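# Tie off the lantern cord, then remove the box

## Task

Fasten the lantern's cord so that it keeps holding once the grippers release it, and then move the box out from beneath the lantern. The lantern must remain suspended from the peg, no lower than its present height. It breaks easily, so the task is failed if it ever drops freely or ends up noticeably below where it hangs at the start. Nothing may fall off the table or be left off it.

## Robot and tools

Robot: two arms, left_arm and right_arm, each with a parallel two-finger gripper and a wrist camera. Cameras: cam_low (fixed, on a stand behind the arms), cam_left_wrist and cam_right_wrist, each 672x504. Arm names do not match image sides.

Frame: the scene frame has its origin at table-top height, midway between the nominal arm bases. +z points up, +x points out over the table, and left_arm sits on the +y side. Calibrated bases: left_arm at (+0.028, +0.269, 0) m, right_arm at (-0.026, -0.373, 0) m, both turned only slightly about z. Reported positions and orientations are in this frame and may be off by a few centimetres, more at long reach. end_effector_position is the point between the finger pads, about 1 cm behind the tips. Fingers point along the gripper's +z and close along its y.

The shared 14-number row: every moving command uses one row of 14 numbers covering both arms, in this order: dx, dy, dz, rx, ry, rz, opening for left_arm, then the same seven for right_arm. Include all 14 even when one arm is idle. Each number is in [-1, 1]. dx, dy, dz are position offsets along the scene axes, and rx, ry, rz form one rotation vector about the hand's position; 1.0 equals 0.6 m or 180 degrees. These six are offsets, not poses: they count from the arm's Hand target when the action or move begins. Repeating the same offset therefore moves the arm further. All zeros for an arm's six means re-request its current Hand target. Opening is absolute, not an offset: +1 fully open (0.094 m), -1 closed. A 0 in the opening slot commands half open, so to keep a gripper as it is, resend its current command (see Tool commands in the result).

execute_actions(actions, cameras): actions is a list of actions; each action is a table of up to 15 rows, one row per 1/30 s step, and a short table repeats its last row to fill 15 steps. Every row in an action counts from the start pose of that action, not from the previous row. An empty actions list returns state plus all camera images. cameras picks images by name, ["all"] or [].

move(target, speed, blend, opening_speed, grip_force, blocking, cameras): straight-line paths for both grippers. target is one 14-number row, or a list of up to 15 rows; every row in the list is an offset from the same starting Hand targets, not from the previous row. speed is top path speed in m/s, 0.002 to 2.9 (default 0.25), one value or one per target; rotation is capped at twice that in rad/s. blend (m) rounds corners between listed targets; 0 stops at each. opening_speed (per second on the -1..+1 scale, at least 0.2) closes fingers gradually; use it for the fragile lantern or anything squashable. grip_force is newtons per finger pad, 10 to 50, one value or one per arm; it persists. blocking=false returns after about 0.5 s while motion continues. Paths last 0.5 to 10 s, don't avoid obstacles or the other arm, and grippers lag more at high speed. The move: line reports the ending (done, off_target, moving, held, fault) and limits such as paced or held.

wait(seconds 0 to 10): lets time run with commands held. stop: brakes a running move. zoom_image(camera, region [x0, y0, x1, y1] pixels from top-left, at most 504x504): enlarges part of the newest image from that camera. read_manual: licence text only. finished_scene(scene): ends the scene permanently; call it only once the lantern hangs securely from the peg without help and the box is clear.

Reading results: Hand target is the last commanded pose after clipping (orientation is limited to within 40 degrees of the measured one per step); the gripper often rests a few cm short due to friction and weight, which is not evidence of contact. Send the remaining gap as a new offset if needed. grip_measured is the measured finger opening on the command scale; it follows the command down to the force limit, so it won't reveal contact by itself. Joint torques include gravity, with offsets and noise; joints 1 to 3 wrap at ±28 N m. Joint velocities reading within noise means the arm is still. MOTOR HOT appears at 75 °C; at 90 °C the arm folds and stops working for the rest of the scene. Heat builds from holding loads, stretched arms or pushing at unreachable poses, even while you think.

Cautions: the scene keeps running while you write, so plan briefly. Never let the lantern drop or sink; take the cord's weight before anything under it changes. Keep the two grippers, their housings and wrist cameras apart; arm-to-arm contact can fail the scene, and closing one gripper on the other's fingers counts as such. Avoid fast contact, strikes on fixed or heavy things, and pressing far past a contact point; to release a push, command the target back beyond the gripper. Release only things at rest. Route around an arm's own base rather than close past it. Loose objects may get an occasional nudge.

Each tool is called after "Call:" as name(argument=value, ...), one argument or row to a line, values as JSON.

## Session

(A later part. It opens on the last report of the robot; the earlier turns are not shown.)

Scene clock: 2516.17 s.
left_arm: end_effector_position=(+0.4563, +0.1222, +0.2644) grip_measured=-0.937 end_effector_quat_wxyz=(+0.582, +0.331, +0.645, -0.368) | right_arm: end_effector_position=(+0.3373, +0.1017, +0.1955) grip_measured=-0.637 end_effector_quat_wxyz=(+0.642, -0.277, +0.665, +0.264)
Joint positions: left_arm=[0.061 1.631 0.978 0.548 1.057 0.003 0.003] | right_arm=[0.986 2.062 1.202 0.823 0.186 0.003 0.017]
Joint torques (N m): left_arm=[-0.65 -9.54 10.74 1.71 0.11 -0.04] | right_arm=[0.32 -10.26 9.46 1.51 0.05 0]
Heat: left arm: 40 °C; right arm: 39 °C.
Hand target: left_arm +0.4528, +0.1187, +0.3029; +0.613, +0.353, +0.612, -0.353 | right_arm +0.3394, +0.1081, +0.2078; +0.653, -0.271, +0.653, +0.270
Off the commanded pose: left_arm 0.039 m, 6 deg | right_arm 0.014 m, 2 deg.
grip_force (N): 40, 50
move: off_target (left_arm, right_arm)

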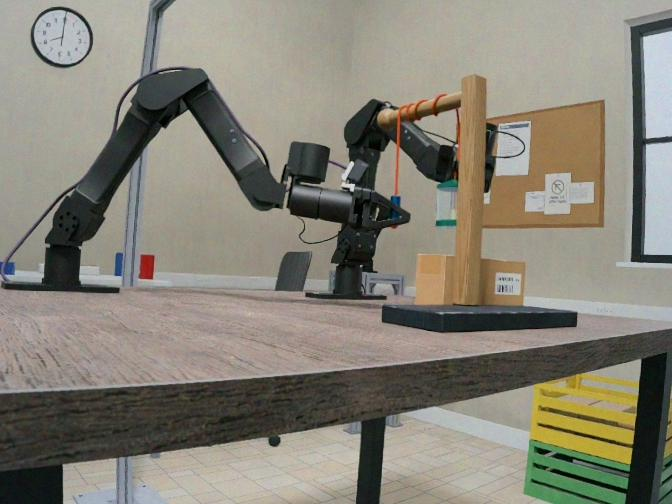

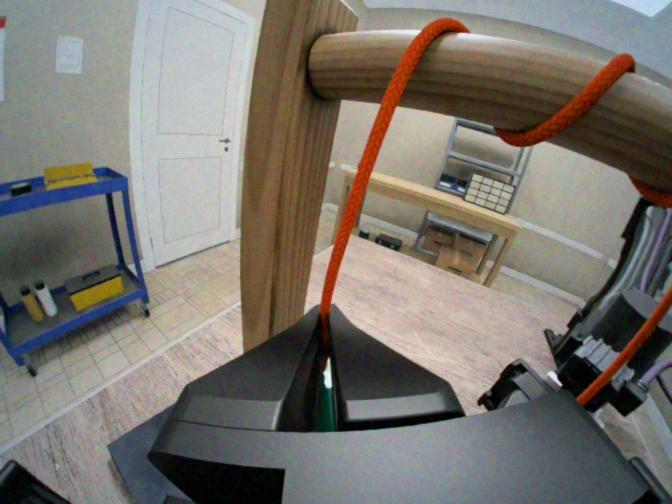

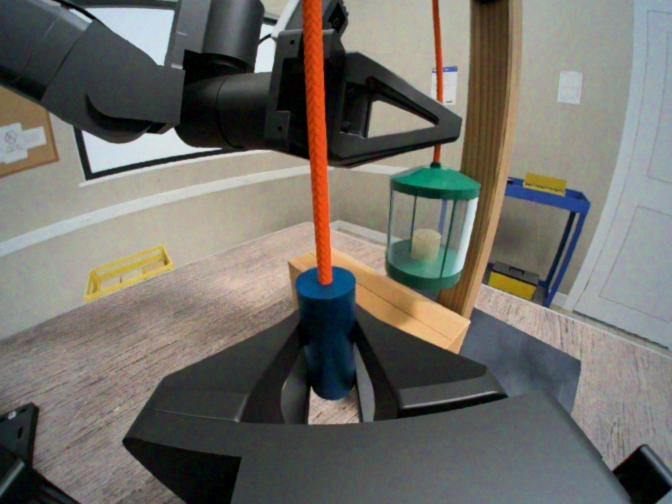

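Call:
move(
  target=[0,0,0,0,0,0,-1.0,0,0,0,0,0,0,-0.4],
  opening_speed=0.2,
  speed=0.04,
  cameras=["all"],
)

Call:
zoom_image(
  camera="cam_low",
  region=[330, 70, 560, 320],
)

Scene clock: 2529.13 s.
left_arm: end_effector_position=(+0.4563, +0.1222, +0.2644) grip_measured=-0.937 end_effector_quat_wxyz=(+0.582, +0.331, +0.645, -0.368) | right_arm: end_effector_position=(+0.3373, +0.1017, +0.1955) grip_measured=-0.403 end_effector_quat_wxyz=(+0.642, -0.277, +0.665, +0.264)
Joint positions: left_arm=[0.061 1.631 0.978 0.548 1.057 0.003 0.003] | right_arm=[0.986 2.062 1.202 0.823 0.186 0.003 0.028]
Joint torques (N m): left_arm=[-0.62 -9.54 10.78 1.76 0.11 -0.04] | right_arm=[0.32 -10.25 9.44 1.51 0.04 0]
Heat: left arm: 41 °C; right arm: 38 °C.
Hand target: left_arm +0.4528, +0.1187, +0.3029; +0.613, +0.353, +0.612, -0.353 | right_arm +0.3394, +0.1082, +0.2078; +0.653, -0.271, +0.653, +0.271
Off the commanded pose: left_arm 0.039 m, 6 deg | right_arm 0.014 m, 2 deg.
grip_force (N): 40, 50
move: off_target (left_arm, right_arm)

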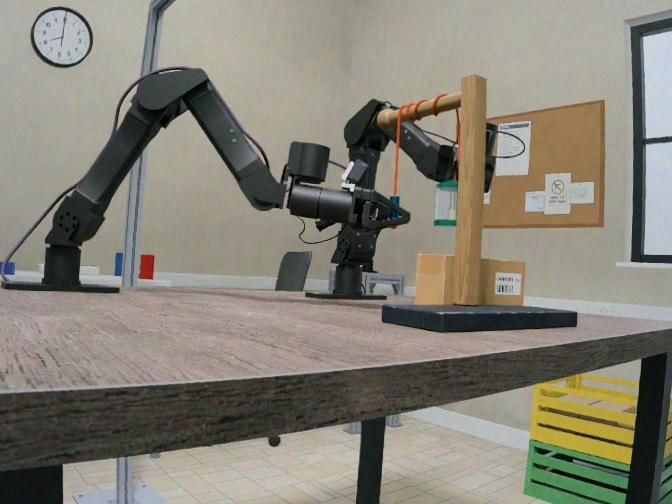

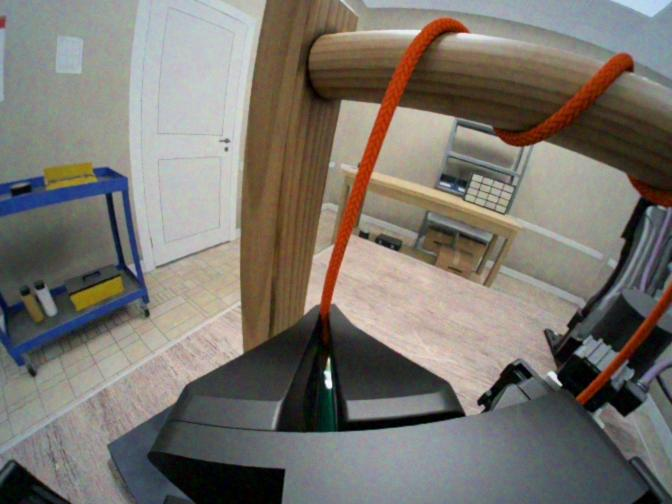

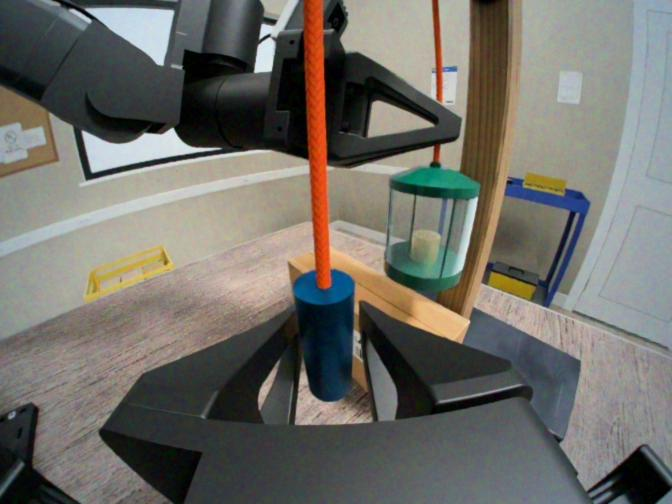

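Scaled by 2.016 from the camera's 672x504 image, which has a finer 960x720 frame.

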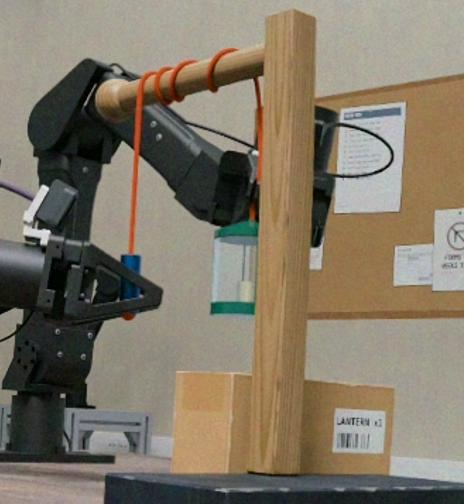

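Call:
move(
  target=[0,0,0,0,0,0,-1.0,0,0,0,0,0,0,-0.05],
  opening_speed=0.3,
  speed=0.04,
  cameras=["cam_right_wrist", "cam_low"],
)

Scene clock: 2534.73 s.
left_arm: end_effector_position=(+0.4563, +0.1222, +0.2644) grip_measured=-0.937 end_effector_quat_wxyz=(+0.582, +0.331, +0.645, -0.368) | right_arm: end_effector_position=(+0.3374, +0.1016, +0.1955) grip_measured=-0.053 end_effector_quat_wxyz=(+0.642, -0.277, +0.665, +0.264)
Joint positions: left_arm=[0.061 1.631 0.978 0.548 1.057 0.003 0.003] | right_arm=[0.986 2.062 1.202 0.823 0.186 0.003 0.045]
Joint torques (N m): left_arm=[-0.57 -9.5 10.71 1.74 0.11 -0.03] | right_arm=[0.32 -10.25 9.46 1.51 0.04 0]
Heat: left arm: 41 °C; right arm: 37 °C.
Hand target: left_arm +0.4528, +0.1187, +0.3029; +0.613, +0.353, +0.612, -0.353 | right_arm +0.3394, +0.1081, +0.2078; +0.653, -0.271, +0.653, +0.270
Off the commanded pose: left_arm 0.039 m, 6 deg | right_arm 0.014 m, 2 deg.
grip_force (N): 40, 50
move: off_target (left_arm, right_arm)
Images, in order (width x height): cam_low 672x504, cam_right_wrist 672x504.

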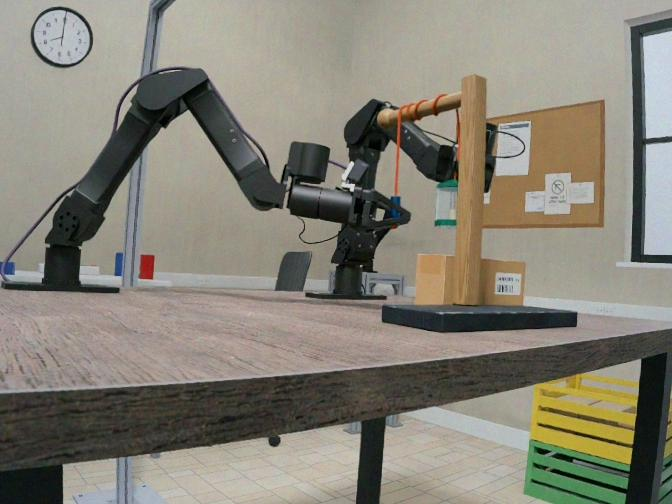

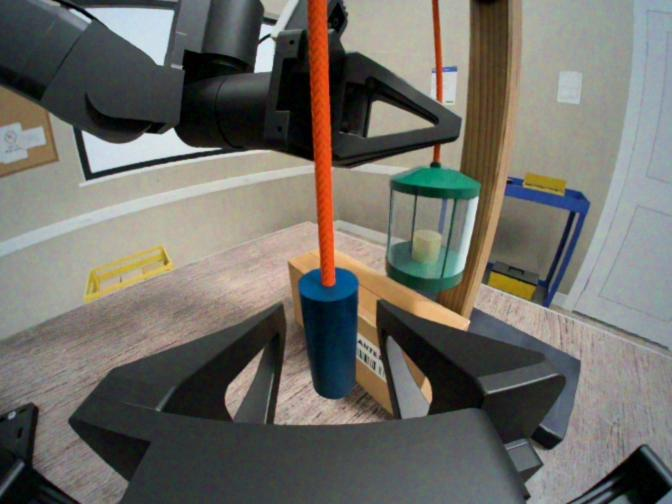

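Call:
move(
  target=[
    [0,0,0,0,0,0,-1.0,-0.09,-0.09,0,0,0,0,-0.05],
    [0,0,0,0,0,0,-1.0,-0.17,-0.25,0,0,0,0,-0.05],
  ],
  speed=[0.06, 0.15],
  blend=[0.02, 0],
  cameras=["all"],
)

Call:
zoom_image(
  camera="cam_low",
  region=[330, 70, 560, 320],
)

Scene clock: 2545.23 s.
left_arm: end_effector_position=(+0.4563, +0.1222, +0.2644) grip_measured=-0.937 end_effector_quat_wxyz=(+0.582, +0.331, +0.645, -0.368) | right_arm: end_effector_position=(+0.2388, -0.0395, +0.1940) grip_measured=-0.053 end_effector_quat_wxyz=(+0.641, -0.276, +0.667, +0.261)
Joint positions: left_arm=[0.061 1.631 0.978 0.548 1.057 0.003 0.003] | right_arm=[0.997 1.489 0.47 0.975 0.203 0.003 0.045]
Joint torques (N m): left_arm=[-0.65 -9.51 10.71 1.74 0.11 -0.03] | right_arm=[-0.44 -7.43 5.67 1.57 -0.1 -0.01]
Heat: left arm: 41 °C; right arm: 37 °C.
Hand target: left_arm +0.4528, +0.1187, +0.3029; +0.613, +0.353, +0.612, -0.353 | right_arm +0.2375, -0.0419, +0.2079; +0.653, -0.271, +0.653, +0.270
Off the commanded pose: left_arm 0.039 m, 6 deg | right_arm 0.014 m, 2 deg.
grip_force (N): 40, 50
move: off_target (left_arm, right_arm)

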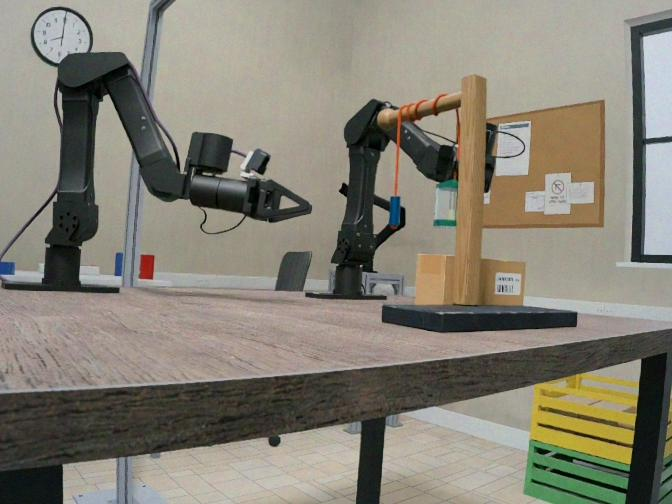

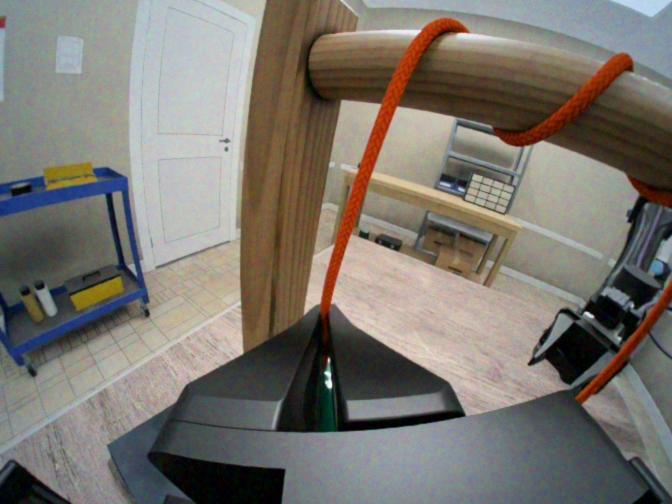

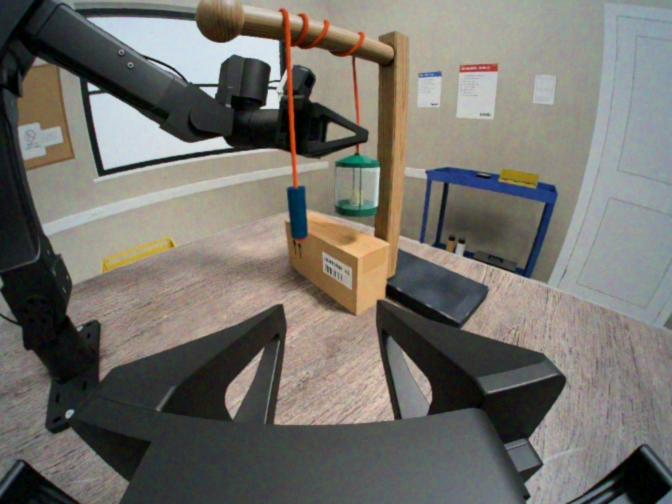

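Scaled by 2.016 from the camera's 672x504 image, which has a finer 960x720 frame.

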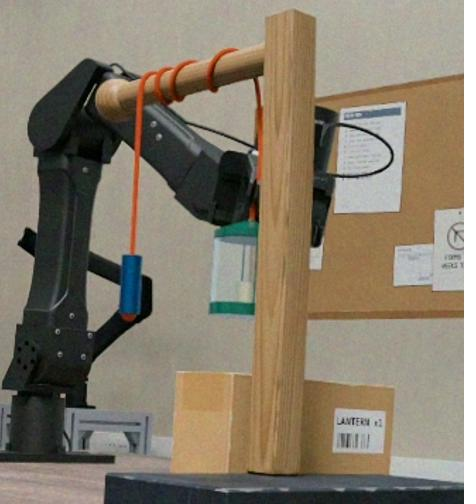

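Call:
move(
  target=[0,0,-0.03,0,0,0,-1.0,0,0,0,0,0,0,-0.05],
  speed=0.04,
)

Call:
move(
  target=[0,0,-0.02,0,0,0,-1.0,0,0,0,0,0,0,-0.05],
  speed=0.04,
  cameras=["cam_left_wrist", "cam_low"],
)

Call:
zoom_image(
  camera="cam_low",
  region=[330, 70, 560, 320],
)

Scene clock: 2561.73 s.
left_arm: end_effector_position=(+0.4569, +0.1222, +0.2714) grip_measured=-0.937 end_effector_quat_wxyz=(+0.596, +0.340, +0.632, -0.360) | right_arm: end_effector_position=(+0.2388, -0.0394, +0.1940) grip_measured=-0.053 end_effector_quat_wxyz=(+0.641, -0.276, +0.667, +0.261)
Joint positions: left_arm=[0.061 1.631 0.978 0.592 1.057 0.003 0.003] | right_arm=[0.997 1.489 0.47 0.975 0.202 0.003 0.045]
Joint torques (N m): left_arm=[-0.65 -7.28 7.19 2.01 0.08 0] | right_arm=[-0.44 -7.42 5.68 1.57 -0.09 0]
Heat: left arm: 41 °C; right arm: 36 °C.
Hand target: left_arm +0.4528, +0.1187, +0.2849; +0.613, +0.353, +0.612, -0.353 | right_arm +0.2376, -0.0420, +0.2079; +0.653, -0.271, +0.653, +0.270
Off the commanded pose: left_arm 0.015 m, 3 deg | right_arm 0.014 m, 2 deg.
grip_force (N): 40, 50
move: off_target (left_arm, right_arm)

Scene clock: 2562.70 s.
left_arm: end_effector_position=(+0.4543, +0.1221, +0.2691) grip_measured=-0.937 end_effector_quat_wxyz=(+0.604, +0.344, +0.625, -0.356) | right_arm: end_effector_position=(+0.2388, -0.0394, +0.1940) grip_measured=-0.053 end_effector_quat_wxyz=(+0.641, -0.276, +0.667, +0.261)
Joint positions: left_arm=[0.061 1.631 0.952 0.641 1.057 0.003 0.003] | right_arm=[0.997 1.489 0.47 0.975 0.202 0.003 0.045]
Joint torques (N m): left_arm=[-0.66 -5.85 6.76 1.92 0.08 0.01] | right_arm=[-0.44 -7.42 5.68 1.57 -0.09 0]
Heat: left arm: 41 °C; right arm: 36 °C.
Hand target: left_arm +0.4528, +0.1187, +0.2729; +0.613, +0.353, +0.612, -0.353 | right_arm +0.2376, -0.0420, +0.2079; +0.653, -0.271, +0.653, +0.270
Off the commanded pose: left_arm 0.005 m, 2 deg | right_arm 0.014 m, 2 deg.
grip_force (N): 40, 50
move: off_target (right_arm)
Images, in order (width x height): cam_low 672x504, cam_left_wrist 672x504.

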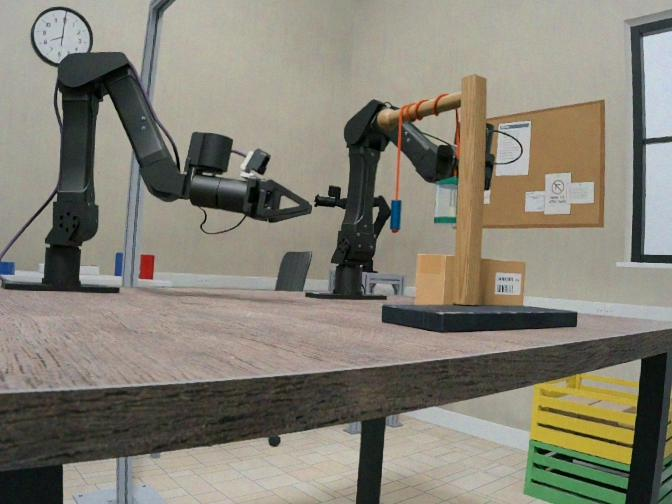

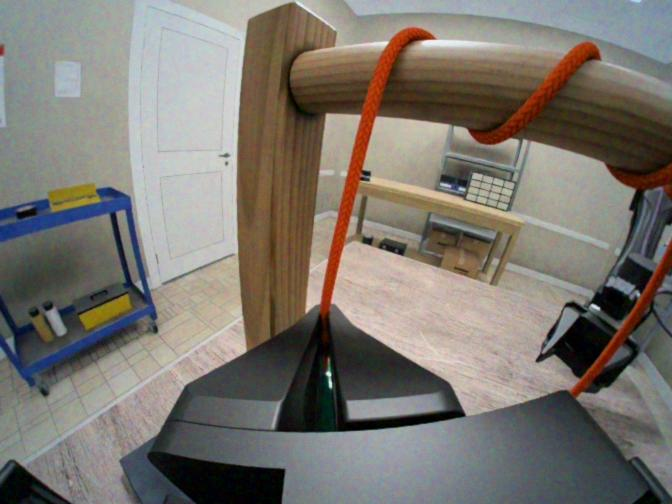

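Scaled by 2.016 from the camera's 672x504 image, which has a finer 960x720 frame.

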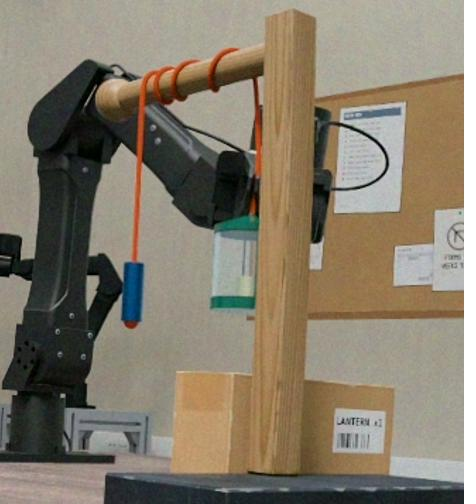

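Call:
move(
  target=[0,0,-0.015,0,0,0,-1.0,0,0,0,0,0,0,-0.05],
  speed=0.03,
)

Call:
move(
  target=[0,0,-0.01,0,0,0,-1.0,0,0,0,0,0,0,-0.05],
  speed=0.03,
  cameras=["cam_left_wrist", "cam_low"],
)

Call:
zoom_image(
  camera="cam_low",
  region=[330, 70, 560, 320],
)

Scene clock: 2574.20 s.
left_arm: end_effector_position=(+0.4529, +0.1221, +0.2668) grip_measured=-0.937 end_effector_quat_wxyz=(+0.610, +0.348, +0.619, -0.352) | right_arm: end_effector_position=(+0.2388, -0.0394, +0.1940) grip_measured=-0.053 end_effector_quat_wxyz=(+0.641, -0.276, +0.667, +0.261)
Joint positions: left_arm=[0.061 1.635 0.932 0.687 1.057 0.003 0.003] | right_arm=[0.997 1.489 0.47 0.975 0.202 0.003 0.045]
Joint torques (N m): left_arm=[-0.64 -5.03 6.58 1.9 0.07 0] | right_arm=[-0.44 -7.43 5.68 1.57 -0.09 -0.01]
Heat: left arm: 42 °C; right arm: 36 °C.
Hand target: left_arm +0.4529, +0.1187, +0.2638; +0.613, +0.353, +0.612, -0.353 | right_arm +0.2376, -0.0420, +0.2079; +0.653, -0.271, +0.653, +0.270
Off the commanded pose: left_arm 0.004 m, 1 deg | right_arm 0.014 m, 2 deg.
grip_force (N): 40, 50
move: off_target (right_arm)

Scene clock: 2575.10 s.
left_arm: end_effector_position=(+0.4529, +0.1221, +0.2653) grip_measured=-0.937 end_effector_quat_wxyz=(+0.616, +0.352, +0.612, -0.348) | right_arm: end_effector_position=(+0.2388, -0.0394, +0.1940) grip_measured=-0.053 end_effector_quat_wxyz=(+0.641, -0.276, +0.667, +0.261)
Joint positions: left_arm=[0.061 1.644 0.92 0.729 1.057 0.003 0.003] | right_arm=[0.997 1.489 0.47 0.975 0.202 0.003 0.045]
Joint torques (N m): left_arm=[-0.64 -4.75 6.38 1.76 0.06 0] | right_arm=[-0.44 -7.42 5.68 1.57 -0.09 0]
Heat: left arm: 42 °C; right arm: 36 °C.
Hand target: left_arm +0.4529, +0.1187, +0.2578; +0.613, +0.353, +0.612, -0.353 | right_arm +0.2376, -0.0420, +0.2079; +0.653, -0.271, +0.653, +0.270
Off the commanded pose: left_arm 0.008 m, 1 deg | right_arm 0.014 m, 2 deg.
grip_force (N): 40, 50
move: off_target (right_arm)
Images, in order (width x height): cam_low 672x504, cam_left_wrist 672x504.

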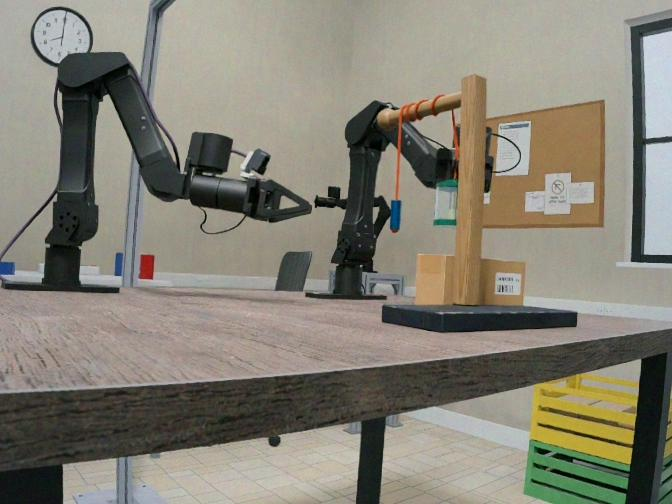

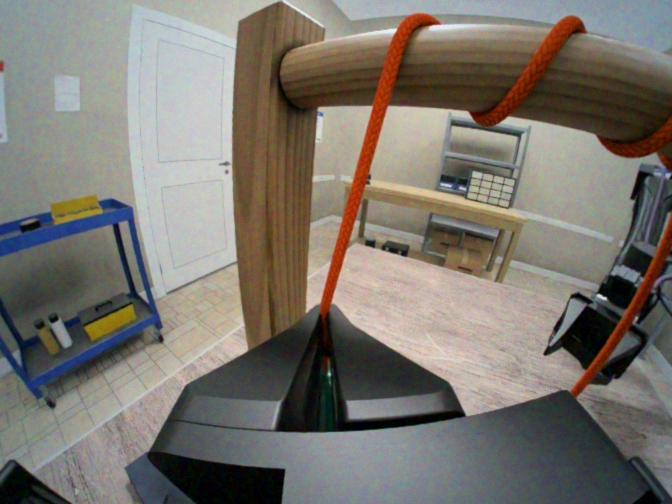

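Scaled by 2.016 from the camera's 672x504 image, which has a finer 960x720 frame.

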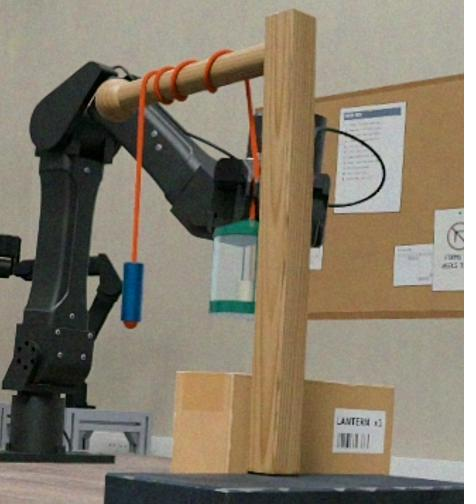

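Call:
move(
  target=[0,0,-0.012,0,0,0,-1.0,0,0,0,0,0,0,-0.05],
  speed=0.03,
)

Call:
move(
  target=[0,0,-0.012,0,0,0,-1.0,0,0,0,0,0,0,-0.05],
  speed=0.03,
  cameras=["cam_left_wrist", "cam_low"],
)

Call:
zoom_image(
  camera="cam_low",
  region=[330, 70, 560, 320],
)

Scene clock: 2586.37 s.
left_arm: end_effector_position=(+0.4527, +0.1221, +0.2641) grip_measured=-0.937 end_effector_quat_wxyz=(+0.624, +0.356, +0.605, -0.344) | right_arm: end_effector_position=(+0.2388, -0.0394, +0.1940) grip_measured=-0.053 end_effector_quat_wxyz=(+0.641, -0.276, +0.667, +0.261)
Joint positions: left_arm=[0.061 1.654 0.907 0.778 1.057 0.003 0.003] | right_arm=[0.997 1.489 0.47 0.975 0.202 0.003 0.045]
Joint torques (N m): left_arm=[-0.65 -4.52 5.9 1.57 0.03 -0.03] | right_arm=[-0.44 -7.42 5.67 1.57 -0.09 0]
Heat: left arm: 42 °C; right arm: 36 °C.
Hand target: left_arm +0.4528, +0.1187, +0.2506; +0.613, +0.353, +0.612, -0.353 | right_arm +0.2376, -0.0420, +0.2079; +0.653, -0.271, +0.653, +0.270
Off the commanded pose: left_arm 0.014 m, 2 deg | right_arm 0.014 m, 2 deg.
grip_force (N): 40, 50
move: off_target (left_arm, right_arm)

Scene clock: 2587.27 s.
left_arm: end_effector_position=(+0.4524, +0.1221, +0.2632) grip_measured=-0.937 end_effector_quat_wxyz=(+0.632, +0.361, +0.596, -0.339) | right_arm: end_effector_position=(+0.2388, -0.0394, +0.1940) grip_measured=-0.053 end_effector_quat_wxyz=(+0.641, -0.276, +0.667, +0.261)
Joint positions: left_arm=[0.061 1.665 0.895 0.828 1.057 0.003 0.003] | right_arm=[0.997 1.489 0.47 0.975 0.202 0.003 0.045]
Joint torques (N m): left_arm=[-0.65 -4.19 5.64 1.35 0.02 -0.04] | right_arm=[-0.43 -7.42 5.68 1.57 -0.09 0]
Heat: left arm: 42 °C; right arm: 36 °C.
Hand target: left_arm +0.4529, +0.1187, +0.2434; +0.613, +0.353, +0.612, -0.353 | right_arm +0.2376, -0.0420, +0.2079; +0.653, -0.271, +0.653, +0.270
Off the commanded pose: left_arm 0.020 m, 3 deg | right_arm 0.014 m, 2 deg.
grip_force (N): 40, 50
move: off_target (left_arm, right_arm)
Images, in order (width x height): cam_low 672x504, cam_left_wrist 672x504.

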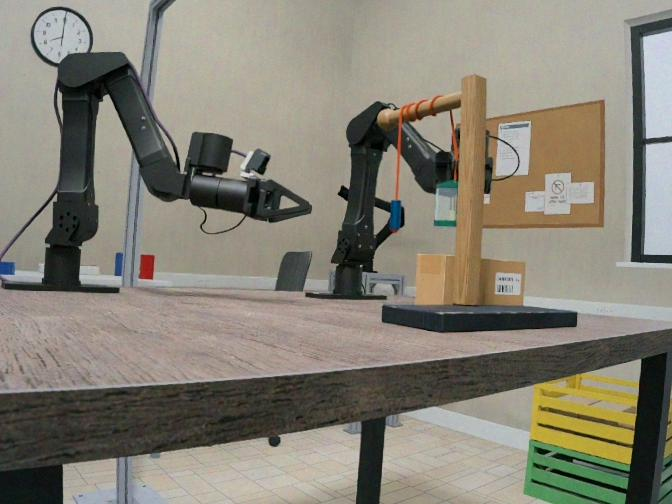

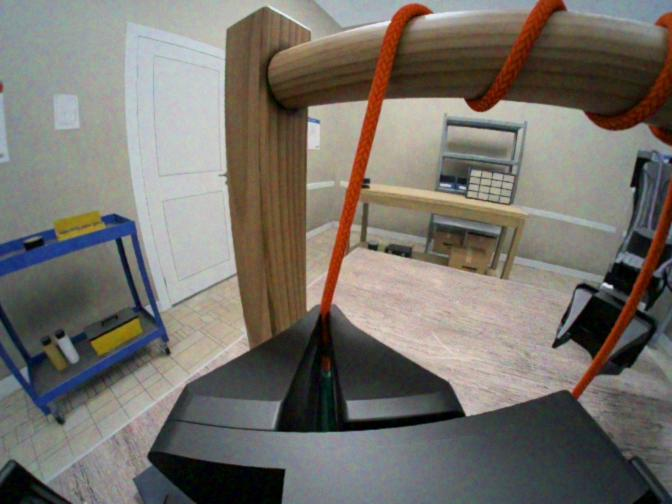

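Scaled by 2.016 from the camera's 672x504 image, which has a finer 960x720 frame.

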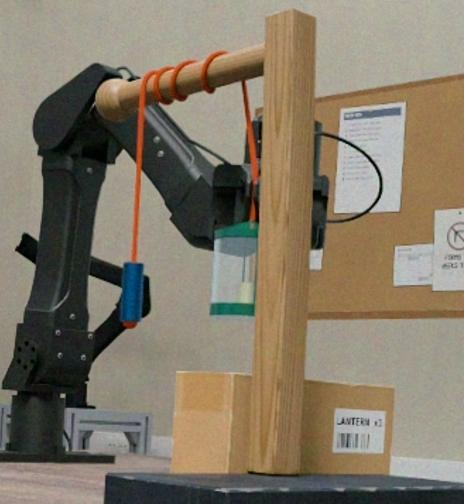

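Call:
move(
  target=[-0.02,0.02,0,0,0,0,-1.0,0,0,0,0,0,0,-0.05],
  speed=0.03,
  cameras=["cam_left_wrist", "cam_low", "cam_right_wrist"],
)

Call:
zoom_image(
  camera="cam_low",
  region=[330, 70, 560, 320],
)

Call:
zoom_image(
  camera="cam_right_wrist",
  region=[180, 0, 480, 300],
)

Scene clock: 2614.93 s.
left_arm: end_effector_position=(+0.4434, +0.1258, +0.2587) grip_measured=-0.937 end_effector_quat_wxyz=(+0.635, +0.373, +0.585, -0.341) | right_arm: end_effector_position=(+0.2388, -0.0394, +0.1940) grip_measured=-0.053 end_effector_quat_wxyz=(+0.641, -0.276, +0.667, +0.261)
Joint positions: left_arm=[0.079 1.665 0.858 0.89 1.1 0.001 0.003] | right_arm=[0.997 1.489 0.47 0.975 0.202 0.003 0.045]
Joint torques (N m): left_arm=[0.96 -6.6 4.53 0.93 -0.05 -0.1] | right_arm=[-0.43 -7.42 5.67 1.57 -0.09 0]
Heat: left arm: 39 °C; right arm: 36 °C.
Hand target: left_arm +0.4409, +0.1307, +0.2435; +0.613, +0.353, +0.612, -0.353 | right_arm +0.2376, -0.0420, +0.2079; +0.653, -0.271, +0.653, +0.270
Off the commanded pose: left_arm 0.016 m, 5 deg | right_arm 0.014 m, 2 deg.
grip_force (N): 40, 50
move: off_target (left_arm, right_arm)

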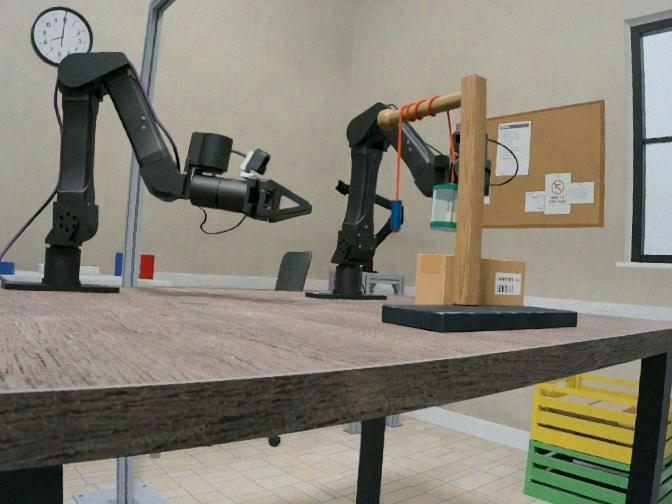

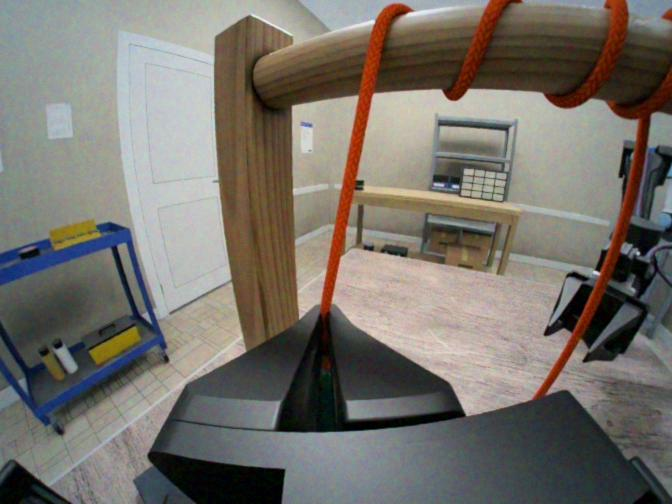

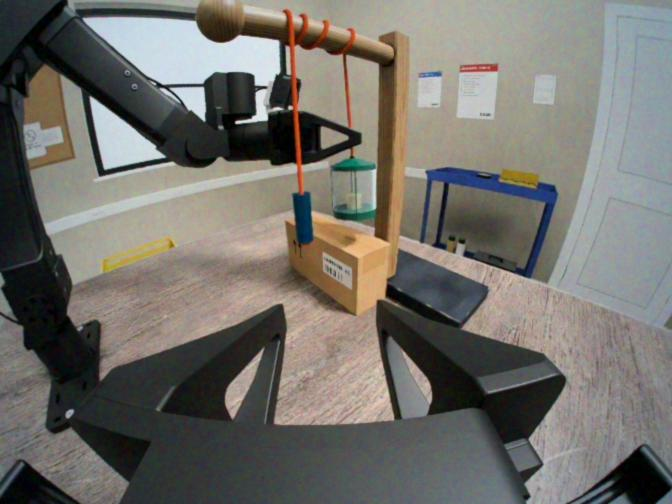

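Scaled by 2.016 from the camera's 672x504 image, which has a finer 960x720 frame.

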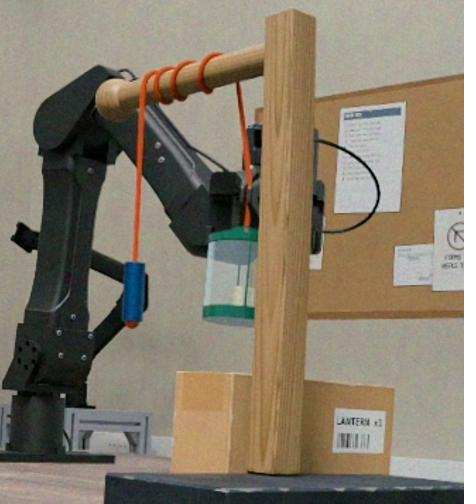

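Scaled by 1.680 from the camera's 672x504 image, which has a finer 960x720 frame.

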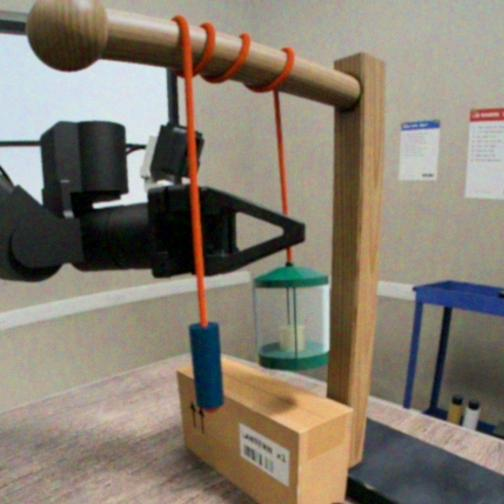

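Call:
move(
  target=[-0.005,0.003,0.015,0,0,0,-1.0,0,0,0,0,0,0,-0.05],
  speed=0.03,
  cameras=["cam_left_wrist", "cam_low"],
)

Call:
zoom_image(
  camera="cam_low",
  region=[330, 70, 560, 320],
)

Scene clock: 2630.07 s.
left_arm: end_effector_position=(+0.4413, +0.1281, +0.2589) grip_measured=-0.937 end_effector_quat_wxyz=(+0.627, +0.365, +0.595, -0.346) | right_arm: end_effector_position=(+0.2388, -0.0394, +0.1940) grip_measured=-0.053 end_effector_quat_wxyz=(+0.641, -0.276, +0.667, +0.261)
Joint positions: left_arm=[0.085 1.644 0.855 0.848 1.1 -0.005 0.003] | right_arm=[0.997 1.489 0.47 0.975 0.202 0.003 0.045]
Joint torques (N m): left_arm=[0.94 -7.24 5.5 0.99 0.02 -0.03] | right_arm=[-0.44 -7.43 5.68 1.57 -0.09 0]
Heat: left arm: 38 °C; right arm: 36 °C.
Hand target: left_arm +0.4378, +0.1324, +0.2524; +0.613, +0.353, +0.612, -0.353 | right_arm +0.2376, -0.0420, +0.2079; +0.653, -0.271, +0.653, +0.270
Off the commanded pose: left_arm 0.009 m, 3 deg | right_arm 0.014 m, 2 deg.
grip_force (N): 40, 50
move: off_target (left_arm, right_arm)
Images, in order (width x height): cam_low 672x504, cam_left_wrist 672x504.

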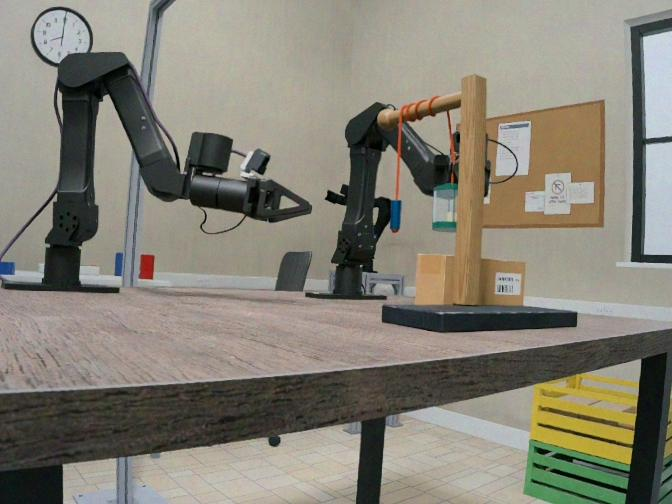

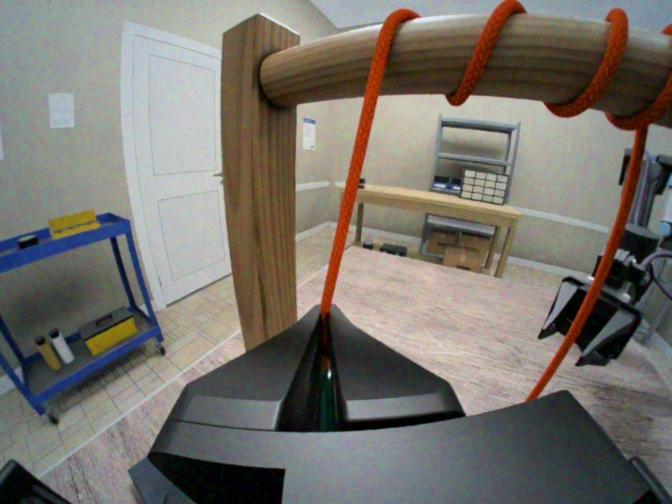

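Scaled by 2.016 from the camera's 672x504 image, which has a finer 960x720 frame.

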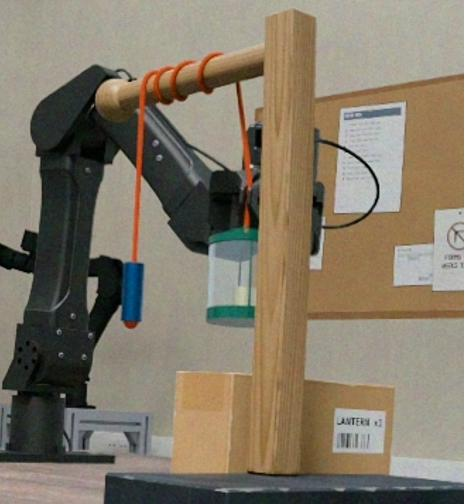

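Call:
move(
  target=[0,0,0.01,0,0,0,-1.0,0,0,0,0,0,0,-0.05],
  speed=0.03,
)

Call:
move(
  target=[0,0,0,0,0,0,-0.87,0,0,0,0,0,0,-0.05],
  speed=0.03,
  opening_speed=0.2,
  cameras=["cam_left_wrist", "cam_low"],
)

Call:
zoom_image(
  camera="cam_low",
  region=[330, 70, 560, 320],
)

Scene clock: 2642.47 s.
left_arm: end_effector_position=(+0.4398, +0.1280, +0.2587) grip_measured=-0.937 end_effector_quat_wxyz=(+0.621, +0.362, +0.601, -0.350) | right_arm: end_effector_position=(+0.2388, -0.0394, +0.1940) grip_measured=-0.053 end_effector_quat_wxyz=(+0.641, -0.276, +0.667, +0.261)
Joint positions: left_arm=[0.085 1.632 0.855 0.816 1.101 -0.005 0.003] | right_arm=[0.997 1.489 0.47 0.975 0.202 0.003 0.045]
Joint torques (N m): left_arm=[0.98 -7.3 6.69 1 0.06 -0.01] | right_arm=[-0.44 -7.42 5.68 1.57 -0.1 0]
Heat: left arm: 37 °C; right arm: 36 °C.
Hand target: left_arm +0.4378, +0.1324, +0.2584; +0.613, +0.353, +0.612, -0.353 | right_arm +0.2376, -0.0420, +0.2079; +0.653, -0.271, +0.653, +0.270
Off the commanded pose: left_arm 0.005 m, 2 deg | right_arm 0.014 m, 2 deg.
grip_force (N): 40, 50
move: off_target (right_arm)

Scene clock: 2643.70 s.
left_arm: end_effector_position=(+0.4398, +0.1280, +0.2529) grip_measured=-0.871 end_effector_quat_wxyz=(+0.610, +0.354, +0.612, -0.358) | right_arm: end_effector_position=(+0.2388, -0.0394, +0.1940) grip_measured=-0.053 end_effector_quat_wxyz=(+0.641, -0.276, +0.667, +0.261)
Joint positions: left_arm=[0.085 1.632 0.855 0.777 1.101 -0.005 0.006] | right_arm=[0.997 1.489 0.47 0.975 0.202 0.003 0.045]
Joint torques (N m): left_arm=[0.98 -7.34 6.87 1.36 0.06 0.04] | right_arm=[-0.44 -7.43 5.68 1.57 -0.09 0]
Heat: left arm: 38 °C; right arm: 36 °C.
Hand target: left_arm +0.4378, +0.1324, +0.2584; +0.613, +0.353, +0.612, -0.353 | right_arm +0.2376, -0.0420, +0.2079; +0.653, -0.271, +0.653, +0.270
Off the commanded pose: left_arm 0.007 m, 1 deg | right_arm 0.014 m, 2 deg.
grip_force (N): 40, 50
move: off_target (right_arm)
Images, in order (width x height): cam_low 672x504, cam_left_wrist 672x504.

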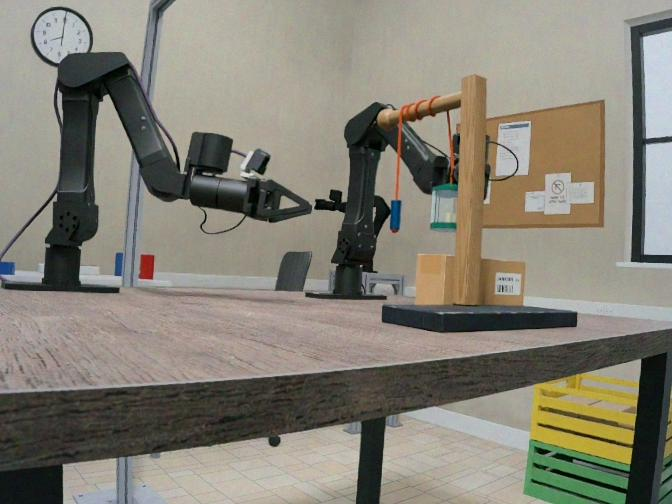

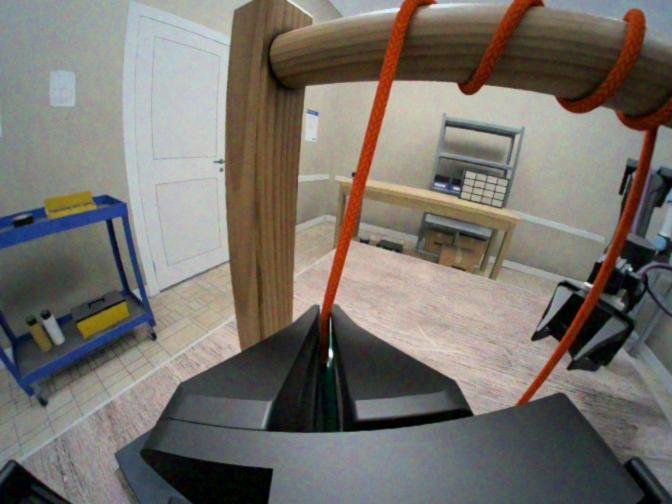

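Scaled by 2.016 from the camera's 672x504 image, which has a finer 960x720 frame.

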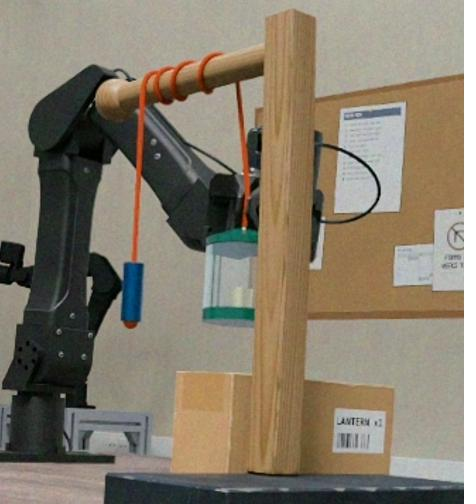

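Call:
move(
  target=[0,0,0.01,0,0,0,-0.5,0,0,0,0,0,0,-0.05],
  speed=0.03,
  opening_speed=0.25,
  cameras=["cam_left_wrist", "cam_right_wrist"],
)

Call:
zoom_image(
  camera="cam_right_wrist",
  region=[180, 0, 480, 300],
)

Scene clock: 2657.90 s.
left_arm: end_effector_position=(+0.4397, +0.1280, +0.2480) grip_measured=-0.501 end_effector_quat_wxyz=(+0.600, +0.348, +0.622, -0.364) | right_arm: end_effector_position=(+0.2388, -0.0394, +0.1940) grip_measured=-0.053 end_effector_quat_wxyz=(+0.641, -0.276, +0.667, +0.261)
Joint positions: left_arm=[0.085 1.632 0.855 0.744 1.101 -0.005 0.023] | right_arm=[0.997 1.489 0.47 0.975 0.202 0.003 0.045]
Joint torques (N m): left_arm=[0.91 -8.34 7.98 1.37 0.07 0.07] | right_arm=[-0.44 -7.42 5.67 1.57 -0.09 0]
Heat: left arm: 38 °C; right arm: 36 °C.
Hand target: left_arm +0.4378, +0.1324, +0.2644; +0.613, +0.353, +0.612, -0.353 | right_arm +0.2376, -0.0420, +0.2079; +0.653, -0.271, +0.653, +0.270
Off the commanded pose: left_arm 0.017 m, 2 deg | right_arm 0.014 m, 2 deg.
grip_force (N): 40, 50
move: off_target (left_arm, right_arm)
Images, in order (width x height): cam_left_wrist 672x504, cam_right_wrist 672x504.

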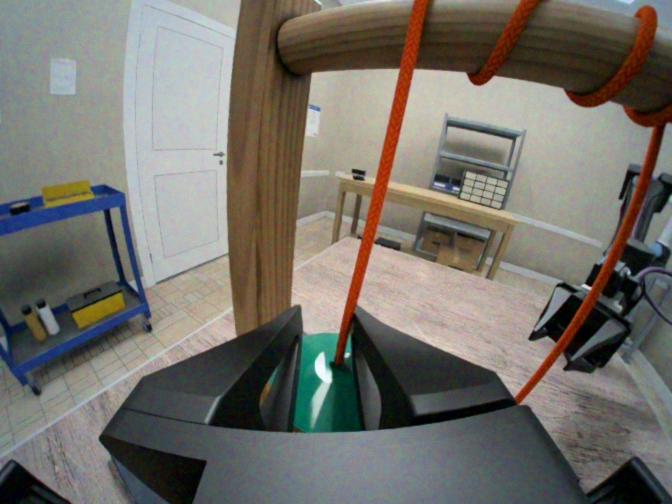

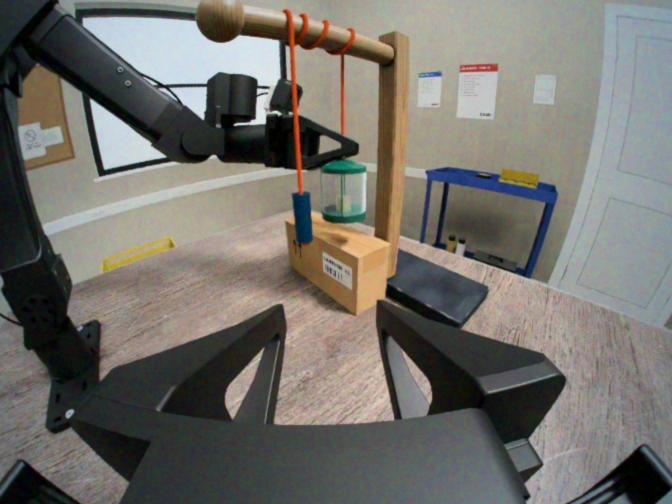

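Scaled by 1.680 from the camera's 672x504 image, which has a finer 960x720 frame.

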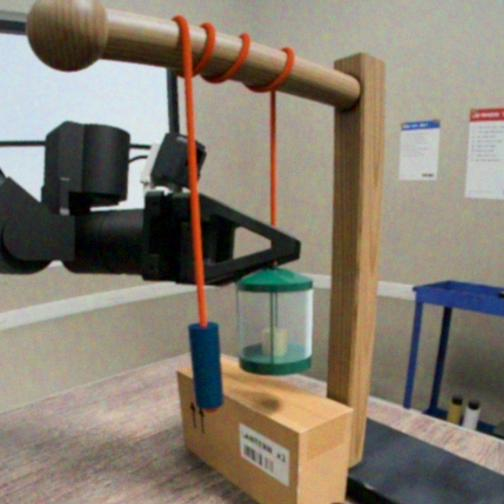

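Call:
move(
  target=[0,0,0.02,0,0,0,-0.2,0,0,0,0,0,0,-0.05],
  speed=0.03,
  opening_speed=0.3,
  cameras=["cam_left_wrist", "cam_right_wrist"],
)

Call:
zoom_image(
  camera="cam_right_wrist",
  region=[180, 0, 480, 300],
)

Scene clock: 2689.07 s.
left_arm: end_effector_position=(+0.4379, +0.1280, +0.2555) grip_measured=-0.201 end_effector_quat_wxyz=(+0.597, +0.346, +0.625, -0.366) | right_arm: end_effector_position=(+0.2388, -0.0394, +0.1940) grip_measured=-0.053 end_effector_quat_wxyz=(+0.641, -0.276, +0.667, +0.261)
Joint positions: left_arm=[0.085 1.606 0.869 0.693 1.101 -0.005 0.038] | right_arm=[0.997 1.489 0.47 0.975 0.202 0.003 0.045]
Joint torques (N m): left_arm=[0.99 -8.01 9.43 1.34 0.07 0.07] | right_arm=[-0.43 -7.42 5.68 1.57 -0.09 0]
Heat: left arm: 38 °C; right arm: 36 °C.
Hand target: left_arm +0.4378, +0.1324, +0.2765; +0.613, +0.353, +0.612, -0.353 | right_arm +0.2376, -0.0420, +0.2079; +0.653, -0.271, +0.653, +0.270
Off the commanded pose: left_arm 0.021 m, 3 deg | right_arm 0.014 m, 2 deg.
grip_force (N): 40, 50
move: off_target (left_arm, right_arm)
Images, in order (width x height): cam_left_wrist 672x504, cam_right_wrist 672x504.

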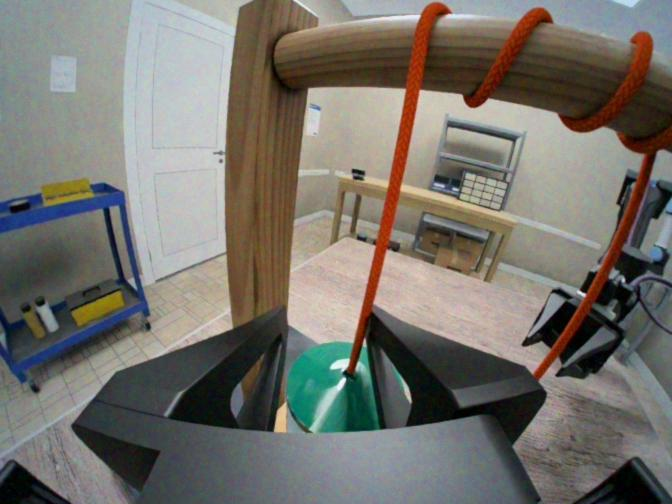

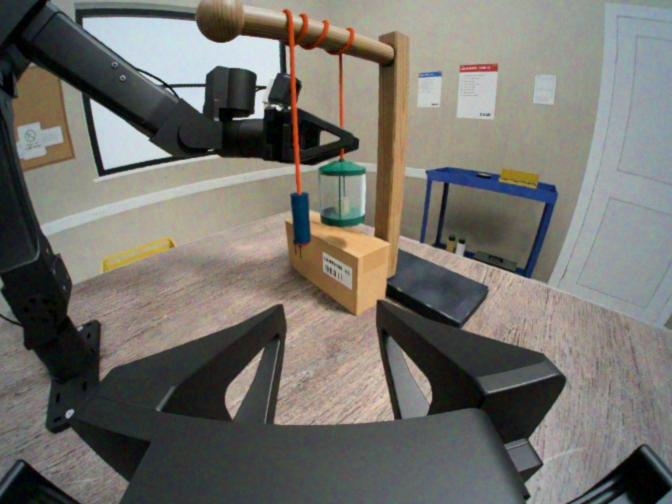

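Scaled by 1.680 from the camera's 672x504 image, which has a finer 960x720 frame.

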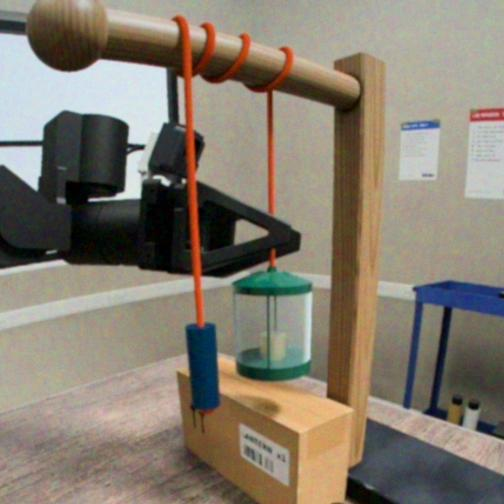

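Call:
zoom_image(
  camera="cam_left_wrist",
  region=[240, 240, 460, 440],
)

Scaled by 2.291 from the camera's 672x504 image, which has a finer 960x720 frame.

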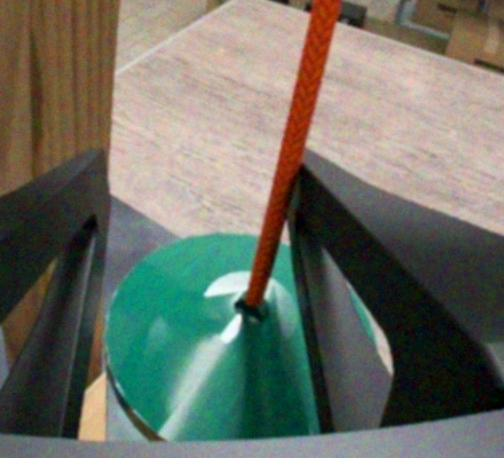

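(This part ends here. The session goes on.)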